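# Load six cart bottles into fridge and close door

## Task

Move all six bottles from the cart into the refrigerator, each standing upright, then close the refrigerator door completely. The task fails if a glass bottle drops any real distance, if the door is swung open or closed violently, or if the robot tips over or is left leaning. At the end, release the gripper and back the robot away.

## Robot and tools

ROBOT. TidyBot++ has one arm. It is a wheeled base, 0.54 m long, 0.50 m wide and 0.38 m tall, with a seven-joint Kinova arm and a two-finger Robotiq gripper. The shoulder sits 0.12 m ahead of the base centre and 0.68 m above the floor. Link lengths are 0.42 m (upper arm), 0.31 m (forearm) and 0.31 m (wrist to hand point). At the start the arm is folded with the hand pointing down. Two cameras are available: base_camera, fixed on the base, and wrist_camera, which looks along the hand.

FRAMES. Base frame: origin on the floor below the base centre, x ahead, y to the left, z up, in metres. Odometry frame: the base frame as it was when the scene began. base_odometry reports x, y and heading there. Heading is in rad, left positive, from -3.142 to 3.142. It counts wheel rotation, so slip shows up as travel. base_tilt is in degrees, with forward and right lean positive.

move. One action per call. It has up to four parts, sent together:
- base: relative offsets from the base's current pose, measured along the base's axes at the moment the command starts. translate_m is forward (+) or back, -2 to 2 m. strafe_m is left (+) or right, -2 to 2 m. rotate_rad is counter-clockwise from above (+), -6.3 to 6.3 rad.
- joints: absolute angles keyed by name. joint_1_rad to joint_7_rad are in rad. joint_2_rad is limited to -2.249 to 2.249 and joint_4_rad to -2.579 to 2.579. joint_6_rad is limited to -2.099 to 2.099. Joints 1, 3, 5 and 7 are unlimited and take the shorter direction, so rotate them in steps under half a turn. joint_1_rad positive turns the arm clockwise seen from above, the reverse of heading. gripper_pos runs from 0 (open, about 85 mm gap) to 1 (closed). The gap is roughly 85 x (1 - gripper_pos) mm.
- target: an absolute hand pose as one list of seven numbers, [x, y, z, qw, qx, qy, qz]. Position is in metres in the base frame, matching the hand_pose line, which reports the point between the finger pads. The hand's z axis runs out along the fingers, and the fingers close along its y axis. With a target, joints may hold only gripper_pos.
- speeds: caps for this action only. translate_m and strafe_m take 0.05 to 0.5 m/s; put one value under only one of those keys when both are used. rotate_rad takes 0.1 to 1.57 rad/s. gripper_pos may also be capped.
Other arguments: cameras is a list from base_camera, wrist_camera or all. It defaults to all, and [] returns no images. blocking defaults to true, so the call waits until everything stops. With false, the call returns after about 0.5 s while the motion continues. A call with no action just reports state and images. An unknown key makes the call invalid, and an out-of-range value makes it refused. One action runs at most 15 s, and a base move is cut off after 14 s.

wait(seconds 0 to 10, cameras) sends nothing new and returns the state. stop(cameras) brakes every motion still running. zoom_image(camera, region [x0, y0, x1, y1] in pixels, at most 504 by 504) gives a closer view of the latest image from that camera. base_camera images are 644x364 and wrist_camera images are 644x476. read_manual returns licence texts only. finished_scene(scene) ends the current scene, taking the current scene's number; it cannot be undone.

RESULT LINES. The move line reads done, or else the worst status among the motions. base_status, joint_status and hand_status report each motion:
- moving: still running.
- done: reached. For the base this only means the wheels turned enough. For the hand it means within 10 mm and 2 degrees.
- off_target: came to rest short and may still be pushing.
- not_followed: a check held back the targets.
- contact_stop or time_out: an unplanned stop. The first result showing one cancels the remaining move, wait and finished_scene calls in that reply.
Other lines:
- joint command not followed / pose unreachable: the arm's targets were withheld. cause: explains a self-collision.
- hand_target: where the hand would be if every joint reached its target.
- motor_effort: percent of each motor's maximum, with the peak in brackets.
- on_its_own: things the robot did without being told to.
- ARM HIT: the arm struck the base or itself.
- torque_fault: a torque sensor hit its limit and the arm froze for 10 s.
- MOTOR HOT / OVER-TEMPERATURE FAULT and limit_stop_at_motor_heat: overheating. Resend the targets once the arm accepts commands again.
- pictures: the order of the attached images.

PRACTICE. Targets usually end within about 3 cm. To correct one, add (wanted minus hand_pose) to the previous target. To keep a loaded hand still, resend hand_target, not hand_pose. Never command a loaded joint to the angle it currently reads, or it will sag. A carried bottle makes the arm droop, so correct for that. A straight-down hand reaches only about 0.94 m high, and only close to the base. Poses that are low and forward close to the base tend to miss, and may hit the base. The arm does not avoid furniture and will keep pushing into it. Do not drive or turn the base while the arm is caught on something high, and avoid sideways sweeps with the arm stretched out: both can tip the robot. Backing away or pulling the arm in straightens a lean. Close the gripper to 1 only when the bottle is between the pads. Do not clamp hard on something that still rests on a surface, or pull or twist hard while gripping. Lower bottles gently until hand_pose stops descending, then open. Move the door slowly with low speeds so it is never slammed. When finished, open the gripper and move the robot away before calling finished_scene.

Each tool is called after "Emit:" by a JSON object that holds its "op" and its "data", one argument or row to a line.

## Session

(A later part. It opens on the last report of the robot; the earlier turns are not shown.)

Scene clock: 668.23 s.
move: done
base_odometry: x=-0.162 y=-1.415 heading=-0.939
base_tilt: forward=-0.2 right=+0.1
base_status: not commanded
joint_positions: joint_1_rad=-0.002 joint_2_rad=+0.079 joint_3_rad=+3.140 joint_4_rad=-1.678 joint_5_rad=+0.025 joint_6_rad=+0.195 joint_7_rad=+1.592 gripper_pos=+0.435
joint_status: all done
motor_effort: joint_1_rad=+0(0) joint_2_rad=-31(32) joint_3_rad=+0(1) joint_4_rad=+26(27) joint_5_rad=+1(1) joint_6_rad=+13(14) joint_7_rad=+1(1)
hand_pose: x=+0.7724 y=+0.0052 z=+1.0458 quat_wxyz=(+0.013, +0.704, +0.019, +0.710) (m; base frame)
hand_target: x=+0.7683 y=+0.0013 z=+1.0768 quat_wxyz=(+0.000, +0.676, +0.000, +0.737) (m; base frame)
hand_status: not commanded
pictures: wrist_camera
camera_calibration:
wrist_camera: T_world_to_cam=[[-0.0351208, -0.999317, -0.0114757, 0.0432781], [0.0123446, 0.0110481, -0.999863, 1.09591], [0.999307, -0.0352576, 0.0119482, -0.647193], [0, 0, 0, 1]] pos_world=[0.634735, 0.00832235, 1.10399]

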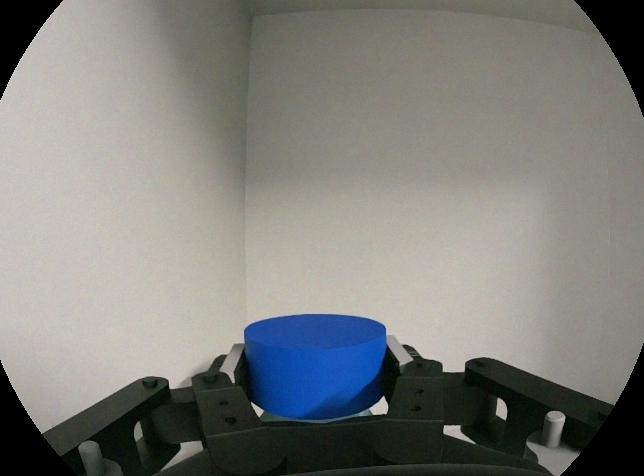

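Emit:
{"op": "move", "data": {
  "joints": {"joint_2_rad": 0.083, "joint_4_rad": -1.668, "joint_6_rad": 0.264},
  "cameras": []
}}

Emit:
{"op": "move", "data": {
  "joints": {"joint_2_rad": 0.091, "joint_4_rad": -1.67, "joint_6_rad": 0.272},
  "cameras": ["wrist_camera"]
}}

Scene clock: 674.40 s.
move: done
base_odometry: x=-0.162 y=-1.415 heading=-0.939
base_tilt: forward=-0.2 right=+0.1
base_status: not commanded
joint_positions: joint_1_rad=-0.002 joint_2_rad=+0.087 joint_3_rad=+3.140 joint_4_rad=-1.678 joint_5_rad=+0.025 joint_6_rad=+0.212 joint_7_rad=+1.592 gripper_pos=+0.435
joint_status: all done
motor_effort: joint_1_rad=+0(0) joint_2_rad=-30(31) joint_3_rad=+0(1) joint_4_rad=+25(26) joint_5_rad=+1(2) joint_6_rad=+12(14) joint_7_rad=+0(1)
hand_pose: x=+0.7752 y=+0.0053 z=+1.0457 quat_wxyz=(+0.013, +0.701, +0.019, +0.713) (m; base frame)
hand_target: x=+0.7734 y=+0.0013 z=+1.0708 quat_wxyz=(+0.000, +0.677, +0.000, +0.736) (m; base frame)
hand_status: not commanded
pictures: none
No camera images: "cameras" was empty.

Scene clock: 674.90 s.
move: done
base_odometry: x=-0.162 y=-1.415 heading=-0.939
base_tilt: forward=-0.2 right=+0.1
base_status: not commanded
joint_positions: joint_1_rad=-0.002 joint_2_rad=+0.091 joint_3_rad=+3.140 joint_4_rad=-1.678 joint_5_rad=+0.025 joint_6_rad=+0.221 joint_7_rad=+1.592 gripper_pos=+0.435
joint_status: all done
motor_effort: joint_1_rad=+0(0) joint_2_rad=-30(31) joint_3_rad=+0(1) joint_4_rad=+25(25) joint_5_rad=+1(2) joint_6_rad=+12(13) joint_7_rad=+1(1)
hand_pose: x=+0.7767 y=+0.0054 z=+1.0457 quat_wxyz=(+0.013, +0.699, +0.019, +0.715) (m; base frame)
hand_target: x=+0.7762 y=+0.0013 z=+1.0668 quat_wxyz=(+0.000, +0.678, +0.000, +0.735) (m; base frame)
hand_status: not commanded
pictures: wrist_camera
camera_calibration:
wrist_camera: T_world_to_cam=[[-0.0343155, -0.999337, -0.0121463, 0.043714], [0.0259499, 0.0112584, -0.9996, 1.08499], [0.999074, -0.034617, 0.0255464, -0.665575], [0, 0, 0, 1]] pos_world=[0.638303, 0.00842959, 1.10209]

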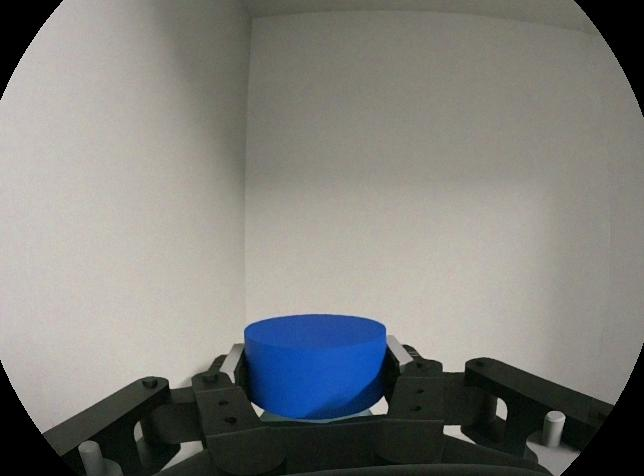

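Emit:
{"op": "move", "data": {
  "joints": {"joint_2_rad": 0.103, "joint_4_rad": -1.674, "joint_6_rad": 0.282},
  "cameras": []
}}

Emit:
{"op": "move", "data": {
  "joints": {"joint_2_rad": 0.115, "joint_4_rad": -1.678, "joint_6_rad": 0.282},
  "cameras": ["wrist_camera"]
}}

Scene clock: 695.33 s.
move: done
base_odometry: x=-0.162 y=-1.415 heading=-0.939
base_tilt: forward=-0.2 right=+0.1
base_status: not commanded
joint_positions: joint_1_rad=-0.002 joint_2_rad=+0.098 joint_3_rad=+3.140 joint_4_rad=-1.678 joint_5_rad=+0.025 joint_6_rad=+0.235 joint_7_rad=+1.592 gripper_pos=+0.435
joint_status: all done
motor_effort: joint_1_rad=+0(1) joint_2_rad=-28(30) joint_3_rad=+1(1) joint_4_rad=+24(25) joint_5_rad=+1(2) joint_6_rad=+11(13) joint_7_rad=+0(1)
hand_pose: x=+0.7790 y=+0.0055 z=+1.0457 quat_wxyz=(+0.013, +0.696, +0.019, +0.717) (m; base frame)
hand_target: x=+0.7804 y=+0.0013 z=+1.0595 quat_wxyz=(+0.000, +0.680, +0.000, +0.733) (m; base frame)
hand_status: not commanded
pictures: none
No camera images: "cameras" was empty.

Scene clock: 695.83 s.
move: done
base_odometry: x=-0.162 y=-1.415 heading=-0.939
base_tilt: forward=-0.2 right=+0.1
base_status: not commanded
joint_positions: joint_1_rad=-0.002 joint_2_rad=+0.101 joint_3_rad=+3.140 joint_4_rad=-1.678 joint_5_rad=+0.025 joint_6_rad=+0.241 joint_7_rad=+1.592 gripper_pos=+0.435
joint_status: all done
motor_effort: joint_1_rad=+0(1) joint_2_rad=-28(29) joint_3_rad=+0(1) joint_4_rad=+22(24) joint_5_rad=+0(2) joint_6_rad=+10(14) joint_7_rad=+0(1)
hand_pose: x=+0.7801 y=+0.0056 z=+1.0456 quat_wxyz=(+0.013, +0.695, +0.019, +0.718) (m; base frame)
hand_target: x=+0.7847 y=+0.0013 z=+1.0491 quat_wxyz=(+0.000, +0.686, +0.000, +0.728) (m; base frame)
hand_status: not commanded
pictures: wrist_camera
camera_calibration:
wrist_camera: T_world_to_cam=[[-0.0336871, -0.999352, -0.0126585, 0.0440322], [0.0363293, 0.0114329, -0.999274, 1.07628], [0.998772, -0.0341225, 0.0359206, -0.679522], [0, 0, 0, 1]] pos_world=[0.641071, 0.00851168, 1.10047]

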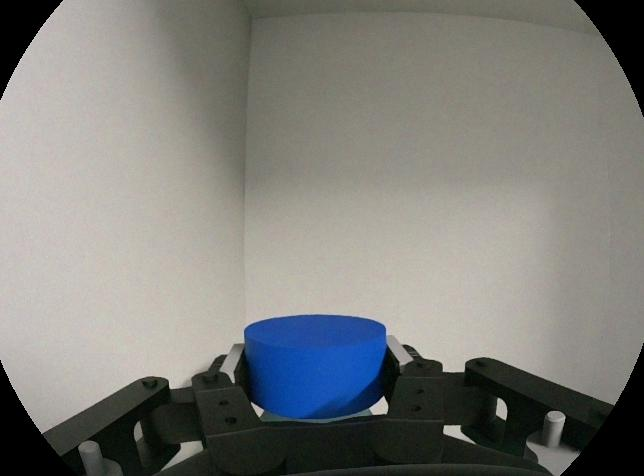

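Emit:
{"op": "move", "data": {
  "joints": {"gripper_pos": 0.0},
  "cameras": ["wrist_camera"]
}}

Scene clock: 701.23 s.
move: done
base_odometry: x=-0.162 y=-1.415 heading=-0.939
base_tilt: forward=-0.2 right=+0.1
base_status: not commanded
joint_positions: joint_1_rad=-0.002 joint_2_rad=+0.101 joint_3_rad=+3.140 joint_4_rad=-1.678 joint_5_rad=+0.025 joint_6_rad=+0.249 joint_7_rad=+1.592 gripper_pos=+0.000
joint_status: all done
motor_effort: joint_1_rad=+0(1) joint_2_rad=-27(28) joint_3_rad=+0(1) joint_4_rad=+21(22) joint_5_rad=+1(1) joint_6_rad=+9(10) joint_7_rad=+1(1)
hand_pose: x=+0.7800 y=+0.0056 z=+1.0480 quat_wxyz=(+0.013, +0.692, +0.019, +0.721) (m; base frame)
hand_target: x=+0.7847 y=+0.0013 z=+1.0491 quat_wxyz=(+0.000, +0.686, +0.000, +0.728) (m; base frame)
hand_status: not commanded
pictures: wrist_camera
camera_calibration:
wrist_camera: T_world_to_cam=[[-0.0333933, -0.999358, -0.0129894, 0.0442375], [0.0441127, 0.0115102, -0.99896, 1.07228], [0.998468, -0.0339316, 0.0437, -0.687455], [0, 0, 0, 1]] pos_world=[0.640578, 0.00854048, 1.10178]

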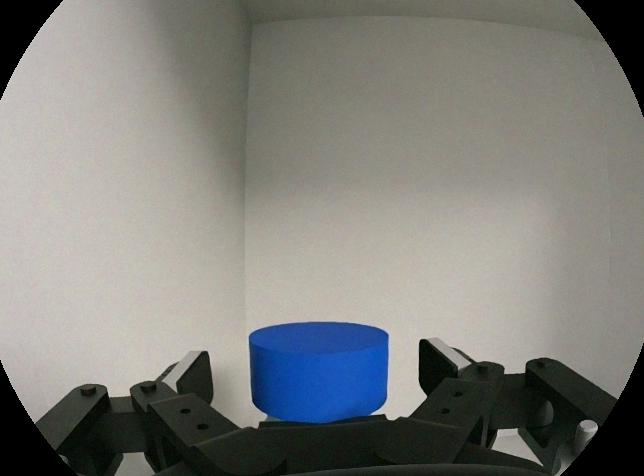

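Emit:
{"op": "move", "data": {
  "base": {"translate_m": -0.45},
  "speeds": {"translate_m": 0.3},
  "cameras": ["wrist_camera"]
}}

Scene clock: 741.00 s.
move: done
base_odometry: x=-0.428 y=-1.052 heading=-0.939
base_tilt: forward=-0.2 right=+0.1
base_status: done
joint_positions: joint_1_rad=-0.002 joint_2_rad=+0.105 joint_3_rad=+3.139 joint_4_rad=-1.678 joint_5_rad=+0.025 joint_6_rad=+0.251 joint_7_rad=+1.592 gripper_pos=+0.000
joint_status: not commanded
motor_effort: joint_1_rad=+0(3) joint_2_rad=-27(30) joint_3_rad=+1(4) joint_4_rad=+21(22) joint_5_rad=+1(2) joint_6_rad=+9(10) joint_7_rad=+0(1)
hand_pose: x=+0.7816 y=+0.0058 z=+1.0456 quat_wxyz=(+0.013, +0.693, +0.020, +0.720) (m; base frame)
hand_target: x=+0.7847 y=+0.0013 z=+1.0491 quat_wxyz=(+0.000, +0.686, +0.000, +0.728) (m; base frame)
hand_status: not commanded
pictures: wrist_camera
camera_calibration:
wrist_camera: T_world_to_cam=[[-0.033091, -0.999369, -0.0129389, 0.0441701], [0.0415269, 0.01156, -0.999071, 1.07202], [0.998589, -0.0335975, 0.0411182, -0.686302], [0, 0, 0, 1]] pos_world=[0.642277, 0.00869152, 1.09982]

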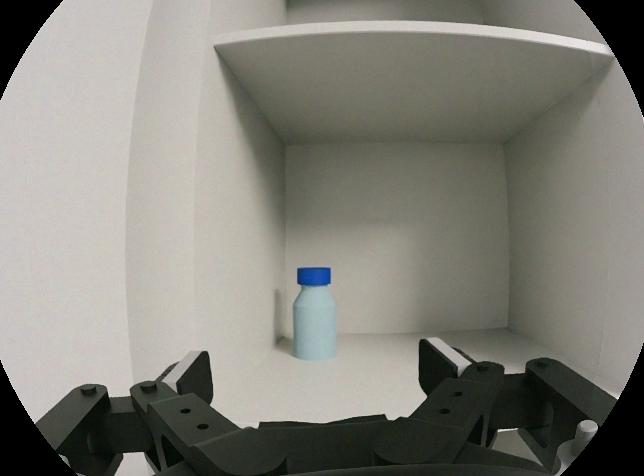

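Emit:
{"op": "move", "data": {
  "base": {"translate_m": -1.608, "strafe_m": 0.701, "rotate_rad": -1.302},
  "speeds": {"translate_m": 0.5, "rotate_rad": 0.45},
  "joints": {"joint_1_rad": 0.0, "joint_2_rad": 0.0, "joint_3_rad": 3.1416, "joint_4_rad": -0.9, "joint_5_rad": 0.0, "joint_6_rad": -1.3, "joint_7_rad": 1.5708},
  "cameras": ["wrist_camera", "base_camera"]
}}

Scene clock: 751.77 s.
move: done
base_odometry: x=-0.812 y=+0.660 heading=-2.241
base_tilt: forward=-0.2 right=+0.1
base_status: done
joint_positions: joint_1_rad=-0.002 joint_2_rad=+0.000 joint_3_rad=+3.140 joint_4_rad=-0.929 joint_5_rad=+0.025 joint_6_rad=-1.258 joint_7_rad=+1.592 gripper_pos=+0.000
joint_status: all done
motor_effort: joint_1_rad=+0(3) joint_2_rad=-18(31) joint_3_rad=+0(3) joint_4_rad=+17(22) joint_5_rad=+1(2) joint_6_rad=+8(10) joint_7_rad=+1(2)
hand_pose: x=+0.6249 y=-0.0042 z=+1.1109 quat_wxyz=(+0.017, +0.888, +0.009, +0.459) (m; base frame)
hand_target: x=+0.6169 y=+0.0014 z=+1.1148 quat_wxyz=(+0.000, +0.891, +0.000, +0.454) (m; base frame)
hand_status: not commanded
pictures: base_camera, wrist_camera
camera_calibration:
wrist_camera: T_world_to_cam=[[-0.0677215, -0.997571, 0.0163041, 0.0189874], [-0.574092, 0.0255974, -0.81839, 1.32787], [0.815985, -0.0647827, -0.574431, 0.264979], [0, 0, 0, 1]] pos_world=[0.547384, 0.00211735, 1.23861]

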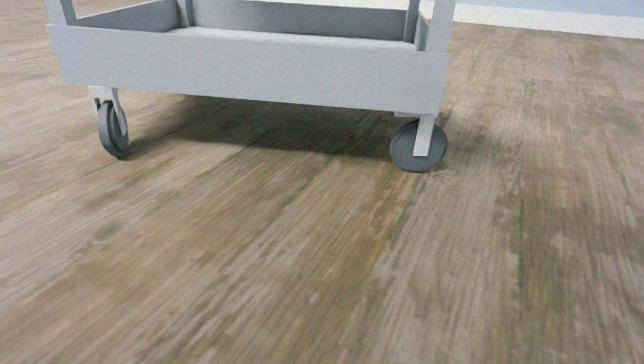

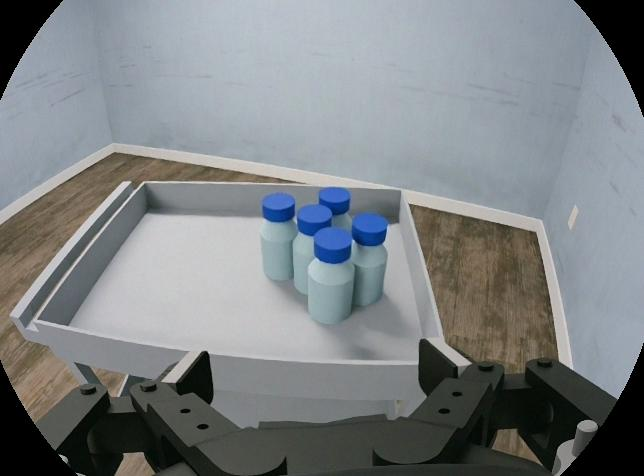

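Emit:
{"op": "zoom_image", "data": {
  "camera": "wrist_camera",
  "region": [200, 160, 520, 400]
}}

Scaled by 1.575.

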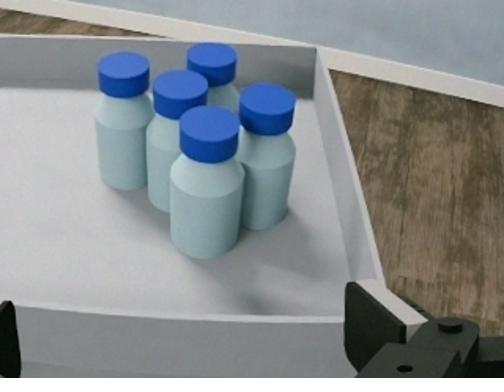

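Emit:
{"op": "move", "data": {
  "base": {"translate_m": 0.051, "strafe_m": 0.226, "rotate_rad": -0.30},
  "speeds": {"strafe_m": 0.3, "rotate_rad": 0.4},
  "joints": {"joint_6_rad": 0.53, "gripper_pos": 0.1},
  "cameras": ["wrist_camera"]
}}

Emit:
{"op": "move", "data": {
  "joints": {"joint_2_rad": 0.28, "joint_4_rad": -1.905, "joint_6_rad": 0.63},
  "cameras": ["wrist_camera"]
}}

Scene clock: 804.60 s.
move: done
base_odometry: x=-0.667 y=+0.479 heading=-2.543
base_tilt: forward=-0.2 right=+0.1
base_status: done
joint_positions: joint_1_rad=-0.002 joint_2_rad=-0.005 joint_3_rad=+3.140 joint_4_rad=-0.922 joint_5_rad=+0.025 joint_6_rad=+0.493 joint_7_rad=+1.592 gripper_pos=+0.100
joint_status: all done
motor_effort: joint_1_rad=+0(2) joint_2_rad=-15(23) joint_3_rad=+1(3) joint_4_rad=+14(19) joint_5_rad=+1(2) joint_6_rad=+3(10) joint_7_rad=+0(1)
hand_pose: x=+0.4939 y=+0.0063 z=+1.5778 quat_wxyz=(+0.019, +0.210, +0.011, +0.978) (m; base frame)
hand_target: x=+0.4778 y=+0.0013 z=+1.5882 quat_wxyz=(+0.000, +0.184, +0.000, +0.983) (m; base frame)
hand_status: not commanded
pictures: wrist_camera
camera_calibration:
wrist_camera: T_world_to_cam=[[0.00255309, -0.999403, -0.0344674, 0.0583985], [0.91315, 0.0163795, -0.407294, 0.251357], [0.407615, -0.030434, 0.912647, -1.5041], [0, 0, 0, 1]] pos_world=[0.383416, 0.00847083, 1.4771]

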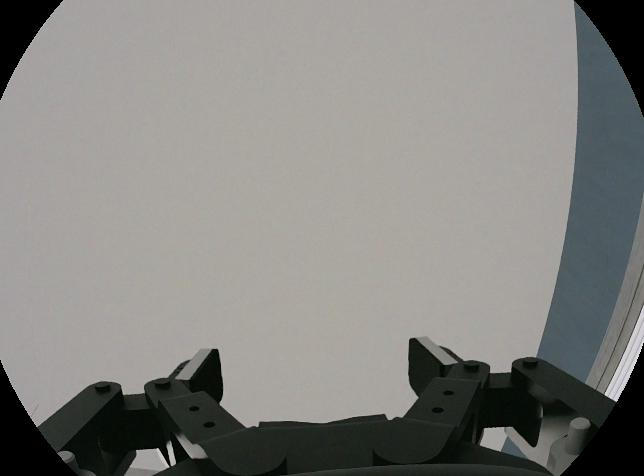

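Scene clock: 806.90 s.
move: done
base_odometry: x=-0.667 y=+0.479 heading=-2.543
base_tilt: forward=-0.2 right=+0.1
base_status: not commanded
joint_positions: joint_1_rad=-0.002 joint_2_rad=+0.260 joint_3_rad=+3.140 joint_4_rad=-1.886 joint_5_rad=+0.025 joint_6_rad=+0.594 joint_7_rad=+1.592 gripper_pos=+0.100
joint_status: all done
motor_effort: joint_1_rad=+0(1) joint_2_rad=-30(36) joint_3_rad=+0(1) joint_4_rad=+19(23) joint_5_rad=+1(2) joint_6_rad=+9(11) joint_7_rad=+0(1)
hand_pose: x=+0.8022 y=+0.0079 z=+0.9229 quat_wxyz=(+0.009, +0.700, +0.021, +0.713) (m; base frame)
hand_target: x=+0.8034 y=+0.0013 z=+0.9099 quat_wxyz=(+0.000, +0.702, +0.000, +0.713) (m; base frame)
hand_status: not commanded
pictures: wrist_camera
camera_calibration:
wrist_camera: T_world_to_cam=[[-0.0260778, -0.999536, -0.0157341, 0.0422713], [0.0213595, 0.0151787, -0.999657, 0.965161], [0.999432, -0.0264049, 0.0209538, -0.683904], [0, 0, 0, 1]] pos_world=[0.664002, 0.00954334, 0.979825]

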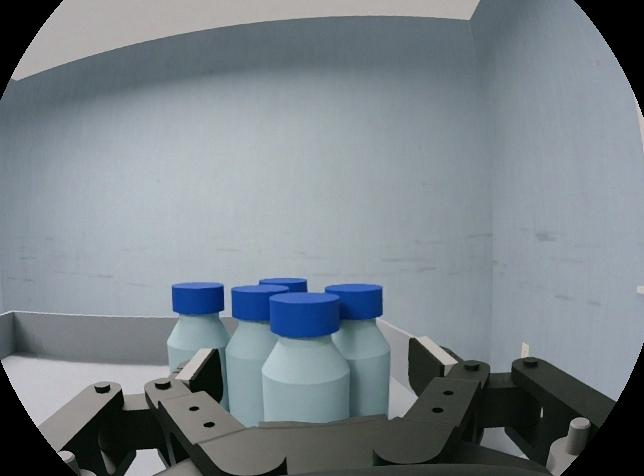

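Emit:
{"op": "move", "data": {
  "joints": {"joint_2_rad": 0.297, "joint_4_rad": -1.909, "joint_6_rad": 0.637},
  "cameras": ["wrist_camera"]
}}

Emit:
{"op": "zoom_image", "data": {
  "camera": "wrist_camera",
  "region": [160, 260, 480, 476]
}}

Scene clock: 815.13 s.
move: done
base_odometry: x=-0.667 y=+0.479 heading=-2.543
base_tilt: forward=-0.2 right=+0.1
base_status: not commanded
joint_positions: joint_1_rad=-0.002 joint_2_rad=+0.280 joint_3_rad=+3.140 joint_4_rad=-1.890 joint_5_rad=+0.025 joint_6_rad=+0.604 joint_7_rad=+1.592 gripper_pos=+0.100
joint_status: all done
motor_effort: joint_1_rad=+0(1) joint_2_rad=-30(32) joint_3_rad=+0(1) joint_4_rad=+19(19) joint_5_rad=+0(2) joint_6_rad=+9(10) joint_7_rad=+0(1)
hand_pose: x=+0.8061 y=+0.0079 z=+0.9106 quat_wxyz=(+0.009, +0.705, +0.021, +0.709) (m; base frame)
hand_target: x=+0.8065 y=+0.0013 z=+0.8982 quat_wxyz=(+0.000, +0.706, +0.000, +0.708) (m; base frame)
hand_status: not commanded
pictures: wrist_camera
camera_calibration:
wrist_camera: T_world_to_cam=[[-0.026072, -0.99954, -0.0155182, 0.0420494], [0.00827305, 0.0153072, -0.999849, 0.963502], [0.999626, -0.0261964, 0.00787016, -0.675769], [0, 0, 0, 1]] pos_world=[0.668641, 0.00957878, 0.969327]

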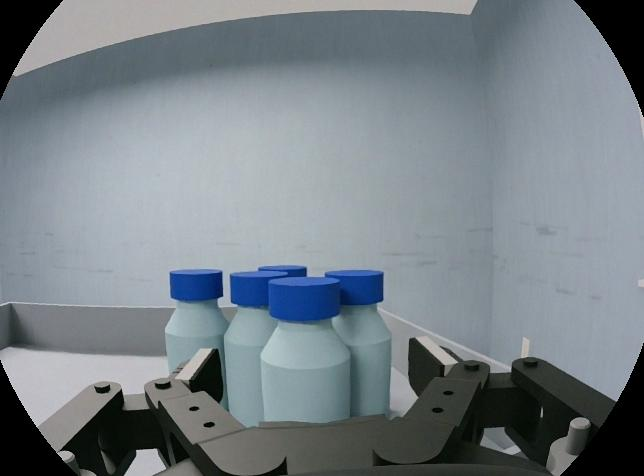

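Scaled by 1.575.

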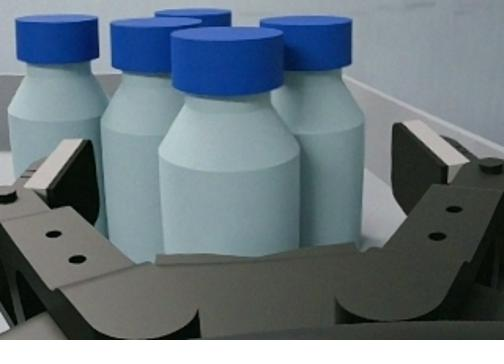

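Emit:
{"op": "move", "data": {
  "base": {"translate_m": 0.07, "strafe_m": 0.007},
  "speeds": {"translate_m": 0.15},
  "cameras": ["wrist_camera"]
}}

Emit:
{"op": "zoom_image", "data": {
  "camera": "wrist_camera",
  "region": [160, 260, 480, 476]
}}

Scene clock: 838.93 s.
move: done
base_odometry: x=-0.721 y=+0.434 heading=-2.542
base_tilt: forward=-0.2 right=+0.1
base_status: done
joint_positions: joint_1_rad=-0.002 joint_2_rad=+0.289 joint_3_rad=+3.140 joint_4_rad=-1.893 joint_5_rad=+0.025 joint_6_rad=+0.605 joint_7_rad=+1.592 gripper_pos=+0.100
joint_status: not commanded
motor_effort: joint_1_rad=+0(3) joint_2_rad=-31(33) joint_3_rad=+0(1) joint_4_rad=+18(20) joint_5_rad=+1(2) joint_6_rad=+9(10) joint_7_rad=+0(1)
hand_pose: x=+0.8077 y=+0.0079 z=+0.9027 quat_wxyz=(+0.009, +0.709, +0.021, +0.705) (m; base frame)
hand_target: x=+0.8065 y=+0.0013 z=+0.8982 quat_wxyz=(+0.000, +0.706, +0.000, +0.708) (m; base frame)
hand_status: not commanded
pictures: wrist_camera
camera_calibration:
wrist_camera: T_world_to_cam=[[-0.0262498, -0.99954, -0.0152058, 0.0418231], [-0.00308841, 0.015292, -0.999878, 0.964795], [0.999651, -0.0261997, -0.0034884, -0.667078], [0, 0, 0, 1]] pos_world=[0.670923, 0.00957294, 0.962987]

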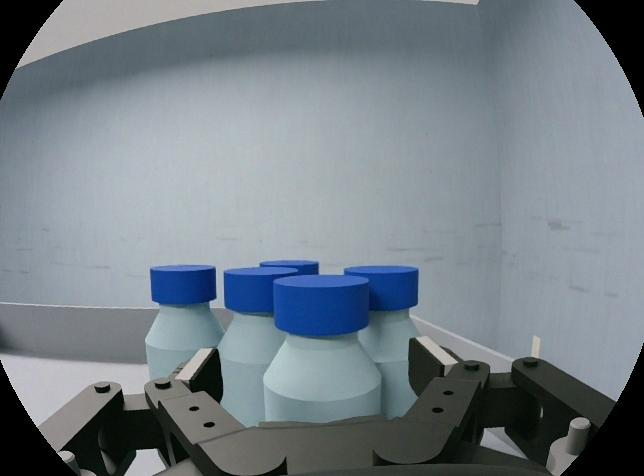

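Scaled by 1.575.

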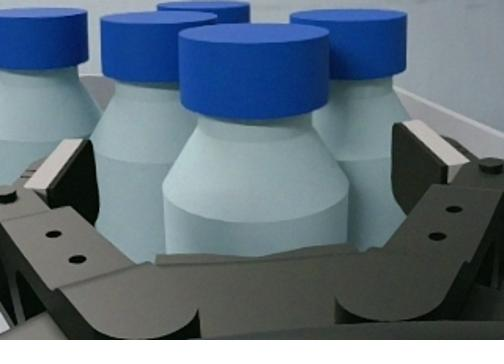

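Emit:
{"op": "move", "data": {
  "base": {"translate_m": 0.04, "strafe_m": -0.002},
  "speeds": {"translate_m": 0.08},
  "joints": {"joint_2_rad": 0.278, "joint_4_rad": -1.905, "joint_6_rad": 0.63},
  "cameras": ["wrist_camera"]
}}

Emit:
{"op": "zoom_image", "data": {
  "camera": "wrist_camera",
  "region": [160, 260, 480, 476]
}}

Scene clock: 855.17 s.
move: done
base_odometry: x=-0.755 y=+0.412 heading=-2.542
base_tilt: forward=-0.2 right=+0.1
base_status: done
joint_positions: joint_1_rad=-0.002 joint_2_rad=+0.277 joint_3_rad=+3.140 joint_4_rad=-1.893 joint_5_rad=+0.025 joint_6_rad=+0.605 joint_7_rad=+1.592 gripper_pos=+0.100
joint_status: all done
motor_effort: joint_1_rad=+0(1) joint_2_rad=-31(34) joint_3_rad=+0(1) joint_4_rad=+18(20) joint_5_rad=+1(2) joint_6_rad=+9(10) joint_7_rad=+0(1)
hand_pose: x=+0.8048 y=+0.0079 z=+0.9109 quat_wxyz=(+0.009, +0.705, +0.021, +0.709) (m; base frame)
hand_target: x=+0.8030 y=+0.0013 z=+0.9113 quat_wxyz=(+0.000, +0.701, +0.000, +0.713) (m; base frame)
hand_status: not commanded
pictures: wrist_camera
camera_calibration:
wrist_camera: T_world_to_cam=[[-0.0260645, -0.999539, -0.0155413, 0.0420236], [0.00887309, 0.0153146, -0.999843, 0.963395], [0.999621, -0.0261983, 0.00846984, -0.675004], [0, 0, 0, 1]] pos_world=[0.667295, 0.00956633, 0.969614]

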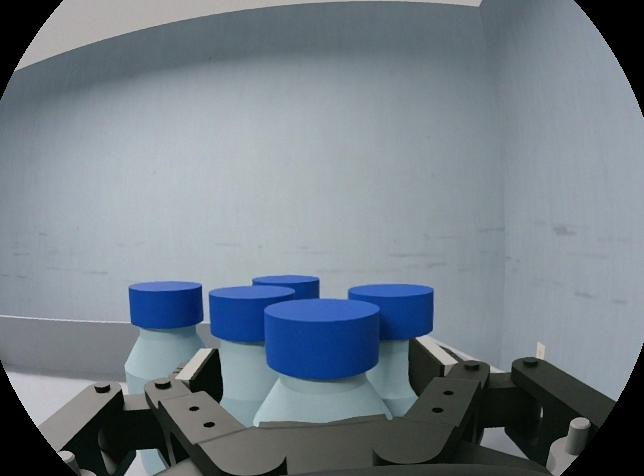

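Scaled by 1.575.

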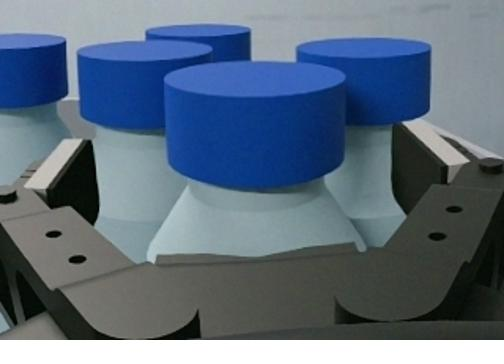

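Emit:
{"op": "move", "data": {
  "base": {"translate_m": 0.022, "strafe_m": -0.003},
  "speeds": {"translate_m": 0.05},
  "cameras": ["wrist_camera"]
}}

Emit:
{"op": "zoom_image", "data": {
  "camera": "wrist_camera",
  "region": [160, 260, 480, 476]
}}

Scene clock: 861.90 s.
move: done
base_odometry: x=-0.775 y=+0.402 heading=-2.542
base_tilt: forward=-0.2 right=+0.1
base_status: done
joint_positions: joint_1_rad=-0.002 joint_2_rad=+0.276 joint_3_rad=+3.140 joint_4_rad=-1.893 joint_5_rad=+0.025 joint_6_rad=+0.605 joint_7_rad=+1.592 gripper_pos=+0.100
joint_status: not commanded
motor_effort: joint_1_rad=+0(1) joint_2_rad=-30(33) joint_3_rad=+0(1) joint_4_rad=+18(19) joint_5_rad=+1(1) joint_6_rad=+9(9) joint_7_rad=+1(1)
hand_pose: x=+0.8046 y=+0.0079 z=+0.9114 quat_wxyz=(+0.009, +0.705, +0.021, +0.709) (m; base frame)
hand_target: x=+0.8030 y=+0.0013 z=+0.9113 quat_wxyz=(+0.000, +0.701, +0.000, +0.713) (m; base frame)
hand_status: not commanded
pictures: wrist_camera
camera_calibration:
wrist_camera: T_world_to_cam=[[-0.0260535, -0.999539, -0.015561, 0.0420358], [0.00957829, 0.0153159, -0.999837, 0.963307], [0.999615, -0.0261983, 0.00917485, -0.675484], [0, 0, 0, 1]] pos_world=[0.667092, 0.00956595, 0.970001]

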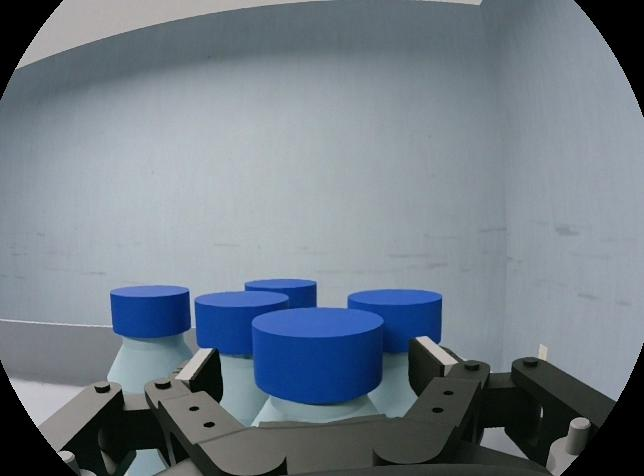

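Scaled by 1.575.

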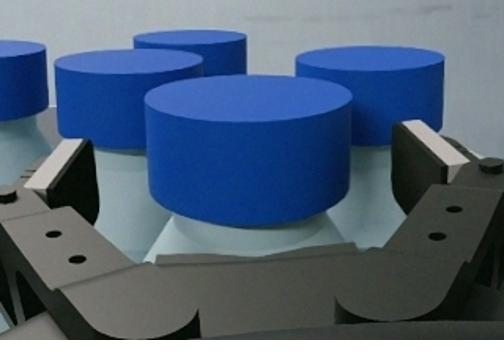

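Emit:
{"op": "move", "data": {
  "base": {"translate_m": 0.008},
  "speeds": {"translate_m": 0.05},
  "cameras": []
}}

Emit:
{"op": "move", "data": {
  "joints": {"gripper_pos": 0.65},
  "cameras": ["wrist_camera"]
}}

Scene clock: 872.97 s.
move: done
base_odometry: x=-0.782 y=+0.398 heading=-2.542
base_tilt: forward=-0.2 right=+0.1
base_status: done
joint_positions: joint_1_rad=-0.002 joint_2_rad=+0.276 joint_3_rad=+3.140 joint_4_rad=-1.893 joint_5_rad=+0.025 joint_6_rad=+0.605 joint_7_rad=+1.592 gripper_pos=+0.100
joint_status: not commanded
motor_effort: joint_1_rad=+0(1) joint_2_rad=-30(33) joint_3_rad=+0(2) joint_4_rad=+19(19) joint_5_rad=+0(1) joint_6_rad=+9(9) joint_7_rad=+0(1)
hand_pose: x=+0.8046 y=+0.0079 z=+0.9113 quat_wxyz=(+0.009, +0.705, +0.021, +0.709) (m; base frame)
hand_target: x=+0.8030 y=+0.0013 z=+0.9113 quat_wxyz=(+0.000, +0.701, +0.000, +0.713) (m; base frame)
hand_status: not commanded
pictures: none
No camera images: "cameras" was empty.

Scene clock: 873.80 s.
move: off_target
base_odometry: x=-0.782 y=+0.398 heading=-2.542
base_tilt: forward=-0.2 right=+0.1
base_status: not commanded
joint_positions: joint_1_rad=-0.002 joint_2_rad=+0.276 joint_3_rad=+3.140 joint_4_rad=-1.893 joint_5_rad=+0.025 joint_6_rad=+0.605 joint_7_rad=+1.592 gripper_pos=+0.440
joint_status: gripper_pos off_target (ended at +0.440, target +0.650)
motor_effort: joint_1_rad=-1(2) joint_2_rad=-30(31) joint_3_rad=+0(1) joint_4_rad=+19(19) joint_5_rad=+1(2) joint_6_rad=+9(10) joint_7_rad=+1(1)
hand_pose: x=+0.8046 y=+0.0079 z=+0.9114 quat_wxyz=(+0.009, +0.705, +0.021, +0.709) (m; base frame)
hand_target: x=+0.8030 y=+0.0013 z=+0.9113 quat_wxyz=(+0.000, +0.701, +0.000, +0.713) (m; base frame)
hand_status: not commanded
pictures: wrist_camera
camera_calibration:
wrist_camera: T_world_to_cam=[[-0.0261697, -0.999537, -0.0155432, 0.0420369], [0.00952132, 0.0152986, -0.999838, 0.963321], [0.999612, -0.0263134, 0.00911655, -0.675421], [0, 0, 0, 1]] pos_world=[0.667087, 0.00950735, 0.969975]

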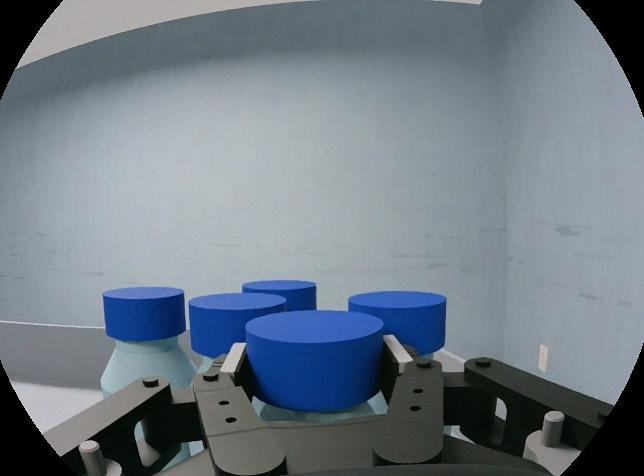

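Emit:
{"op": "move", "data": {
  "joints": {"joint_2_rad": 0.2456, "joint_4_rad": -1.7985, "joint_6_rad": 0.506},
  "cameras": []
}}

Emit:
{"op": "move", "data": {
  "joints": {"joint_2_rad": 0.177, "joint_4_rad": -1.717, "joint_6_rad": 0.366},
  "cameras": ["wrist_camera"]
}}

Emit:
{"op": "move", "data": {
  "joints": {"joint_2_rad": 0.12, "joint_4_rad": -1.632, "joint_6_rad": 0.223},
  "cameras": []
}}

Emit:
{"op": "move", "data": {
  "joints": {"joint_2_rad": 0.03, "joint_4_rad": -1.49, "joint_6_rad": 0.0},
  "cameras": ["wrist_camera"]
}}

Scene clock: 986.97 s.
move: off_target
base_odometry: x=-0.782 y=+0.398 heading=-2.542
base_tilt: forward=-0.2 right=+0.1
base_status: not commanded
joint_positions: joint_1_rad=-0.002 joint_2_rad=+0.270 joint_3_rad=+3.140 joint_4_rad=-1.852 joint_5_rad=+0.025 joint_6_rad=+0.522 joint_7_rad=+1.592 gripper_pos=+0.440
joint_status: joint_4_rad off_target (ended at -1.852, target -1.798); the others done
motor_effort: joint_1_rad=-1(1) joint_2_rad=-34(35) joint_3_rad=+0(1) joint_4_rad=+23(24) joint_5_rad=+2(2) joint_6_rad=+12(13) joint_7_rad=+1(1)
hand_pose: x=+0.8102 y=+0.0073 z=+0.9133 quat_wxyz=(+0.009, +0.717, +0.021, +0.696) (m; base frame)
hand_target: x=+0.8122 y=+0.0013 z=+0.9568 quat_wxyz=(+0.000, +0.695, +0.000, +0.719) (m; base frame)
hand_status: not commanded
pictures: none
No camera images: "cameras" was empty.

Scene clock: 988.17 s.
move: off_target
base_odometry: x=-0.782 y=+0.398 heading=-2.542
base_tilt: forward=-0.2 right=+0.1
base_status: not commanded
joint_positions: joint_1_rad=-0.002 joint_2_rad=+0.207 joint_3_rad=+3.140 joint_4_rad=-1.774 joint_5_rad=+0.025 joint_6_rad=+0.378 joint_7_rad=+1.592 gripper_pos=+0.440
joint_status: joint_4_rad off_target (ended at -1.774, target -1.717); the others done
motor_effort: joint_1_rad=+0(1) joint_2_rad=-35(40) joint_3_rad=+0(1) joint_4_rad=+25(26) joint_5_rad=+2(2) joint_6_rad=+13(15) joint_7_rad=+0(1)
hand_pose: x=+0.8048 y=+0.0063 z=+0.9583 quat_wxyz=(+0.011, +0.718, +0.021, +0.696) (m; base frame)
hand_target: x=+0.8022 y=+0.0013 z=+1.0095 quat_wxyz=(+0.000, +0.692, +0.000, +0.722) (m; base frame)
hand_status: not commanded
pictures: wrist_camera
camera_calibration:
wrist_camera: T_world_to_cam=[[-0.0316826, -0.999432, -0.0114651, 0.0417457], [-0.0283762, 0.0123656, -0.999521, 1.04049], [0.999095, -0.0313421, -0.0287519, -0.639375], [0, 0, 0, 1]] pos_world=[0.669644, 0.00881634, 1.02209]

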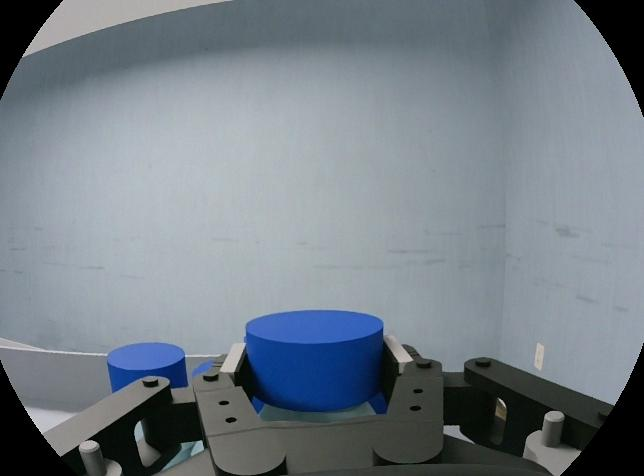

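Scene clock: 989.40 s.
move: off_target
base_odometry: x=-0.782 y=+0.398 heading=-2.542
base_tilt: forward=-0.2 right=+0.1
base_status: not commanded
joint_positions: joint_1_rad=-0.002 joint_2_rad=+0.147 joint_3_rad=+3.140 joint_4_rad=-1.689 joint_5_rad=+0.025 joint_6_rad=+0.237 joint_7_rad=+1.592 gripper_pos=+0.440
joint_status: joint_4_rad off_target (ended at -1.689, target -1.632); the others done
motor_effort: joint_1_rad=+0(0) joint_2_rad=-34(38) joint_3_rad=+1(1) joint_4_rad=+26(27) joint_5_rad=+2(2) joint_6_rad=+13(15) joint_7_rad=+0(1)
hand_pose: x=+0.7952 y=+0.0052 z=+1.0068 quat_wxyz=(+0.013, +0.717, +0.020, +0.697) (m; base frame)
hand_target: x=+0.7896 y=+0.0013 z=+1.0559 quat_wxyz=(+0.000, +0.692, +0.000, +0.722) (m; base frame)
hand_status: not commanded
pictures: none
No camera images: "cameras" was empty.

Scene clock: 990.83 s.
move: off_target
base_odometry: x=-0.782 y=+0.398 heading=-2.542
base_tilt: forward=-0.2 right=+0.1
base_status: not commanded
joint_positions: joint_1_rad=-0.002 joint_2_rad=+0.051 joint_3_rad=+3.140 joint_4_rad=-1.544 joint_5_rad=+0.025 joint_6_rad=+0.017 joint_7_rad=+1.592 gripper_pos=+0.440
joint_status: joint_4_rad off_target (ended at -1.544, target -1.490); the others done
motor_effort: joint_1_rad=+0(1) joint_2_rad=-30(37) joint_3_rad=+0(1) joint_4_rad=+27(28) joint_5_rad=+1(2) joint_6_rad=+14(15) joint_7_rad=+0(1)
hand_pose: x=+0.7661 y=+0.0034 z=+1.0921 quat_wxyz=(+0.015, +0.710, +0.018, +0.704) (m; base frame)
hand_target: x=+0.7565 y=+0.0013 z=+1.1341 quat_wxyz=(+0.000, +0.689, +0.000, +0.725) (m; base frame)
hand_status: not commanded
pictures: wrist_camera
camera_calibration:
wrist_camera: T_world_to_cam=[[-0.0403281, -0.999134, -0.010249, 0.044499], [-0.00394904, 0.0104167, -0.999938, 1.15487], [0.999179, -0.0402851, -0.0043657, -0.623603], [0, 0, 0, 1]] pos_world=[0.629446, 0.00730861, 1.15254]

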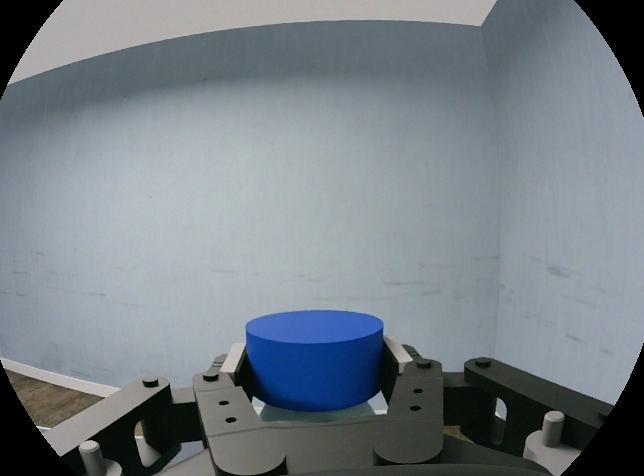

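Emit:
{"op": "move", "data": {
  "base": {"translate_m": -0.243, "strafe_m": 0.588, "rotate_rad": 0.80},
  "speeds": {"strafe_m": 0.4, "rotate_rad": 0.45},
  "joints": {"joint_2_rad": 0.02, "joint_4_rad": -1.436, "joint_6_rad": -0.02},
  "cameras": ["wrist_camera"]
}}

Emit:
{"op": "move", "data": {
  "base": {"translate_m": 1.113, "strafe_m": 0.043, "rotate_rad": 0.659},
  "speeds": {"translate_m": 0.4, "rotate_rad": 0.25},
  "cameras": ["wrist_camera"]
}}

Scene clock: 1002.67 s.
move: off_target
base_odometry: x=-0.249 y=+0.049 heading=-1.741
base_tilt: forward=-0.2 right=+0.1
base_status: done
joint_positions: joint_1_rad=-0.008 joint_2_rad=+0.051 joint_3_rad=+3.135 joint_4_rad=-1.493 joint_5_rad=+0.025 joint_6_rad=-0.008 joint_7_rad=+1.592 gripper_pos=+0.440
joint_status: joint_4_rad off_target (ended at -1.493, target -1.436); the others done
motor_effort: joint_1_rad=+0(6) joint_2_rad=-31(34) joint_3_rad=+1(6) joint_4_rad=+27(28) joint_5_rad=+1(2) joint_6_rad=+13(15) joint_7_rad=+1(1)
hand_pose: x=+0.7658 y=+0.0108 z=+1.1163 quat_wxyz=(+0.011, +0.700, +0.021, +0.714) (m; base frame)
hand_target: x=+0.7496 y=+0.0013 z=+1.1679 quat_wxyz=(+0.000, +0.673, +0.000, +0.740) (m; base frame)
hand_status: not commanded
pictures: wrist_camera
camera_calibration:
wrist_camera: T_world_to_cam=[[-0.0288934, -0.999514, -0.0116653, 0.0448681], [0.0224197, 0.0110193, -0.999688, 1.15857], [0.999331, -0.0291459, 0.0220905, -0.65269], [0, 0, 0, 1]] pos_world=[0.627575, 0.0130565, 1.17315]

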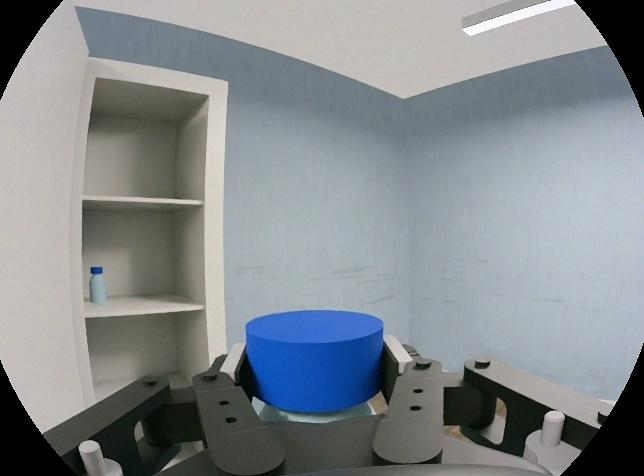

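Scene clock: 1006.60 s.
move: done
base_odometry: x=-0.395 y=-1.055 heading=-1.081
base_tilt: forward=-0.2 right=+0.1
base_status: done
joint_positions: joint_1_rad=-0.002 joint_2_rad=+0.046 joint_3_rad=+3.142 joint_4_rad=-1.493 joint_5_rad=+0.025 joint_6_rad=-0.009 joint_7_rad=+1.592 gripper_pos=+0.440
joint_status: not commanded
motor_effort: joint_1_rad=+0(3) joint_2_rad=-31(33) joint_3_rad=+0(4) joint_4_rad=+27(28) joint_5_rad=+1(2) joint_6_rad=+13(14) joint_7_rad=+0(1)
hand_pose: x=+0.7637 y=+0.0022 z=+1.1193 quat_wxyz=(+0.016, +0.699, +0.017, +0.715) (m; base frame)
hand_target: x=+0.7496 y=+0.0013 z=+1.1679 quat_wxyz=(+0.000, +0.673, +0.000, +0.740) (m; base frame)
hand_status: not commanded
pictures: wrist_camera
camera_calibration:
wrist_camera: T_world_to_cam=[[-0.0422668, -0.99904, -0.0115051, 0.0463469], [0.0265125, 0.0103898, -0.999594, 1.15849], [0.998755, -0.0425547, 0.0260479, -0.654856], [0, 0, 0, 1]] pos_world=[0.625285, 0.0063987, 1.17561]

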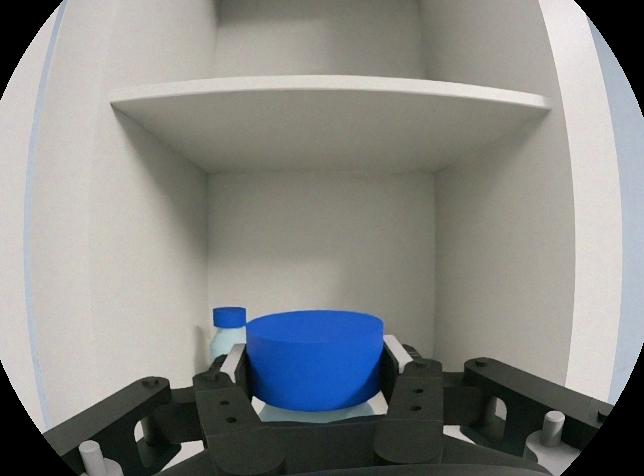

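Emit:
{"op": "move", "data": {
  "base": {"translate_m": 0.42, "strafe_m": -0.008},
  "speeds": {"translate_m": 0.25},
  "cameras": ["wrist_camera"]
}}

Scene clock: 1032.37 s.
move: done
base_odometry: x=-0.204 y=-1.430 heading=-1.081
base_tilt: forward=-0.2 right=+0.1
base_status: done
joint_positions: joint_1_rad=-0.002 joint_2_rad=+0.047 joint_3_rad=+3.142 joint_4_rad=-1.493 joint_5_rad=+0.025 joint_6_rad=-0.010 joint_7_rad=+1.592 gripper_pos=+0.440
joint_status: not commanded
motor_effort: joint_1_rad=+0(2) joint_2_rad=-31(35) joint_3_rad=+0(2) joint_4_rad=+27(27) joint_5_rad=+1(2) joint_6_rad=+13(14) joint_7_rad=+0(1)
hand_pose: x=+0.7643 y=+0.0023 z=+1.1182 quat_wxyz=(+0.016, +0.700, +0.017, +0.714) (m; base frame)
hand_target: x=+0.7496 y=+0.0013 z=+1.1679 quat_wxyz=(+0.000, +0.673, +0.000, +0.740) (m; base frame)
hand_status: not commanded
pictures: wrist_camera
camera_calibration:
wrist_camera: T_world_to_cam=[[-0.042198, -0.999044, -0.0114147, 0.0462735], [0.0243063, 0.0103949, -0.999651, 1.1591], [0.998814, -0.0424607, 0.0238444, -0.653024], [0, 0, 0, 1]] pos_world=[0.626028, 0.00645264, 1.1748]

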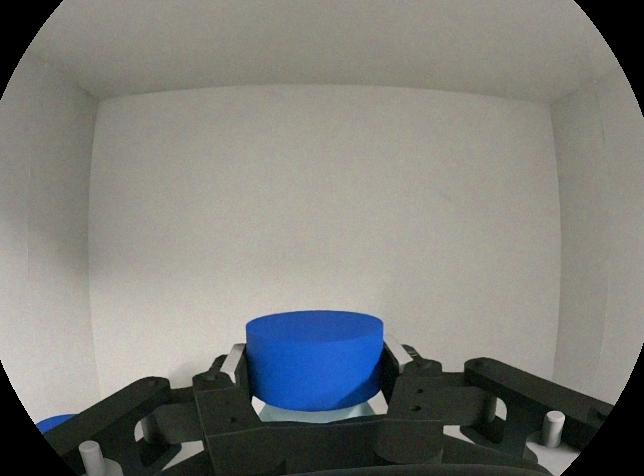

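Emit:
{"op": "move", "data": {
  "joints": {"joint_2_rad": 0.056, "joint_4_rad": -1.59, "joint_6_rad": 0.17},
  "cameras": []
}}

Emit:
{"op": "move", "data": {
  "joints": {"joint_2_rad": 0.066, "joint_4_rad": -1.632, "joint_6_rad": 0.20},
  "cameras": []
}}

Emit:
{"op": "move", "data": {
  "joints": {"joint_2_rad": 0.071, "joint_4_rad": -1.666, "joint_6_rad": 0.25},
  "cameras": ["wrist_camera"]
}}

Scene clock: 1063.43 s.
move: done
base_odometry: x=-0.204 y=-1.430 heading=-1.081
base_tilt: forward=-0.2 right=+0.1
base_status: not commanded
joint_positions: joint_1_rad=-0.002 joint_2_rad=+0.077 joint_3_rad=+3.142 joint_4_rad=-1.609 joint_5_rad=+0.025 joint_6_rad=+0.109 joint_7_rad=+1.592 gripper_pos=+0.440
joint_status: all done
motor_effort: joint_1_rad=+0(1) joint_2_rad=-31(34) joint_3_rad=+0(1) joint_4_rad=+27(28) joint_5_rad=+1(2) joint_6_rad=+13(14) joint_7_rad=+0(1)
hand_pose: x=+0.7750 y=+0.0032 z=+1.0630 quat_wxyz=(+0.015, +0.709, +0.018, +0.705) (m; base frame)
hand_target: x=+0.7659 y=+0.0013 z=+1.1077 quat_wxyz=(+0.000, +0.673, +0.000, +0.740) (m; base frame)
hand_status: not commanded
pictures: none
No camera images: "cameras" was empty.

Scene clock: 1064.20 s.
move: done
base_odometry: x=-0.204 y=-1.430 heading=-1.081
base_tilt: forward=-0.2 right=+0.1
base_status: not commanded
joint_positions: joint_1_rad=-0.002 joint_2_rad=+0.082 joint_3_rad=+3.142 joint_4_rad=-1.648 joint_5_rad=+0.025 joint_6_rad=+0.142 joint_7_rad=+1.592 gripper_pos=+0.440
joint_status: all done
motor_effort: joint_1_rad=+0(1) joint_2_rad=-32(33) joint_3_rad=+0(1) joint_4_rad=+26(28) joint_5_rad=+1(2) joint_6_rad=+14(14) joint_7_rad=+1(1)
hand_pose: x=+0.7750 y=+0.0035 z=+1.0460 quat_wxyz=(+0.015, +0.713, +0.019, +0.701) (m; base frame)
hand_target: x=+0.7690 y=+0.0013 z=+1.0844 quat_wxyz=(+0.000, +0.681, +0.000, +0.732) (m; base frame)
hand_status: not commanded
pictures: none
No camera images: "cameras" was empty.

Scene clock: 1064.87 s.
move: done
base_odometry: x=-0.204 y=-1.430 heading=-1.081
base_tilt: forward=-0.2 right=+0.1
base_status: not commanded
joint_positions: joint_1_rad=-0.002 joint_2_rad=+0.082 joint_3_rad=+3.142 joint_4_rad=-1.677 joint_5_rad=+0.025 joint_6_rad=+0.196 joint_7_rad=+1.592 gripper_pos=+0.440
joint_status: all done
motor_effort: joint_1_rad=+0(0) joint_2_rad=-31(33) joint_3_rad=+1(1) joint_4_rad=+26(27) joint_5_rad=+1(2) joint_6_rad=+13(13) joint_7_rad=+0(1)
hand_pose: x=+0.7735 y=+0.0039 z=+1.0448 quat_wxyz=(+0.014, +0.704, +0.019, +0.710) (m; base frame)
hand_target: x=+0.7691 y=+0.0013 z=+1.0755 quat_wxyz=(+0.000, +0.677, +0.000, +0.736) (m; base frame)
hand_status: not commanded
pictures: wrist_camera
camera_calibration:
wrist_camera: T_world_to_cam=[[-0.0371384, -0.999246, -0.0112875, 0.0434108], [0.0112711, 0.0108758, -0.999877, 1.09579], [0.999247, -0.0372611, 0.0108587, -0.647162], [0, 0, 0, 1]] pos_world=[0.635936, 0.00734668, 1.10317]

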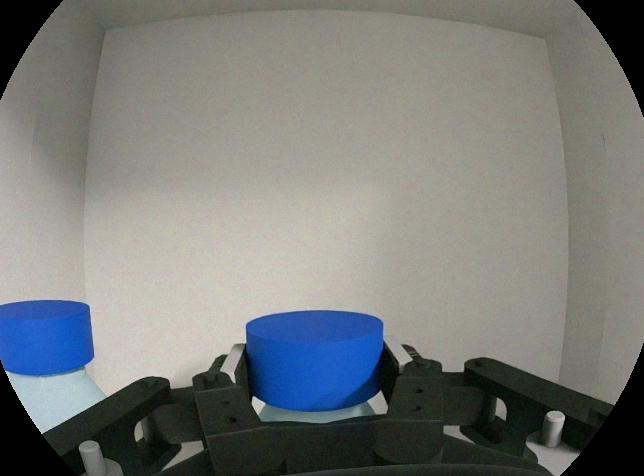

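Emit:
{"op": "move", "data": {
  "joints": {"joint_2_rad": 0.088, "joint_4_rad": -1.668, "joint_6_rad": 0.264},
  "cameras": []
}}

Emit:
{"op": "move", "data": {
  "joints": {"joint_2_rad": 0.106, "joint_4_rad": -1.674, "joint_6_rad": 0.274},
  "cameras": ["wrist_camera"]
}}

Scene clock: 1070.10 s.
move: done
base_odometry: x=-0.204 y=-1.430 heading=-1.081
base_tilt: forward=-0.2 right=+0.1
base_status: not commanded
joint_positions: joint_1_rad=-0.002 joint_2_rad=+0.091 joint_3_rad=+3.142 joint_4_rad=-1.677 joint_5_rad=+0.025 joint_6_rad=+0.214 joint_7_rad=+1.592 gripper_pos=+0.440
joint_status: all done
motor_effort: joint_1_rad=+0(0) joint_2_rad=-29(31) joint_3_rad=+1(1) joint_4_rad=+25(26) joint_5_rad=+1(2) joint_6_rad=+12(13) joint_7_rad=+0(1)
hand_pose: x=+0.7766 y=+0.0041 z=+1.0447 quat_wxyz=(+0.014, +0.701, +0.019, +0.713) (m; base frame)
hand_target: x=+0.7753 y=+0.0013 z=+1.0676 quat_wxyz=(+0.000, +0.679, +0.000, +0.734) (m; base frame)
hand_status: not commanded
pictures: none
No camera images: "cameras" was empty.

Scene clock: 1070.67 s.
move: done
base_odometry: x=-0.204 y=-1.430 heading=-1.081
base_tilt: forward=-0.2 right=+0.1
base_status: not commanded
joint_positions: joint_1_rad=-0.002 joint_2_rad=+0.099 joint_3_rad=+3.142 joint_4_rad=-1.677 joint_5_rad=+0.025 joint_6_rad=+0.230 joint_7_rad=+1.592 gripper_pos=+0.440
joint_status: all done
motor_effort: joint_1_rad=+0(1) joint_2_rad=-28(31) joint_3_rad=+1(1) joint_4_rad=+24(25) joint_5_rad=+1(1) joint_6_rad=+11(12) joint_7_rad=+1(1)
hand_pose: x=+0.7794 y=+0.0042 z=+1.0445 quat_wxyz=(+0.014, +0.698, +0.019, +0.716) (m; base frame)
hand_target: x=+0.7817 y=+0.0013 z=+1.0551 quat_wxyz=(+0.000, +0.684, +0.000, +0.730) (m; base frame)
hand_status: not commanded
pictures: wrist_camera
camera_calibration:
wrist_camera: T_world_to_cam=[[-0.036074, -0.999275, -0.0121319, 0.0439526], [0.0289228, 0.0110908, -0.99952, 1.0813], [0.99893, -0.0364076, 0.0285017, -0.671169], [0, 0, 0, 1]] pos_world=[0.640762, 0.00749261, 1.10044]

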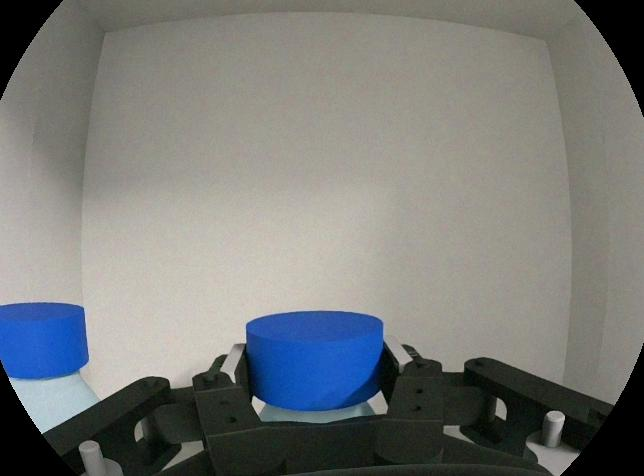

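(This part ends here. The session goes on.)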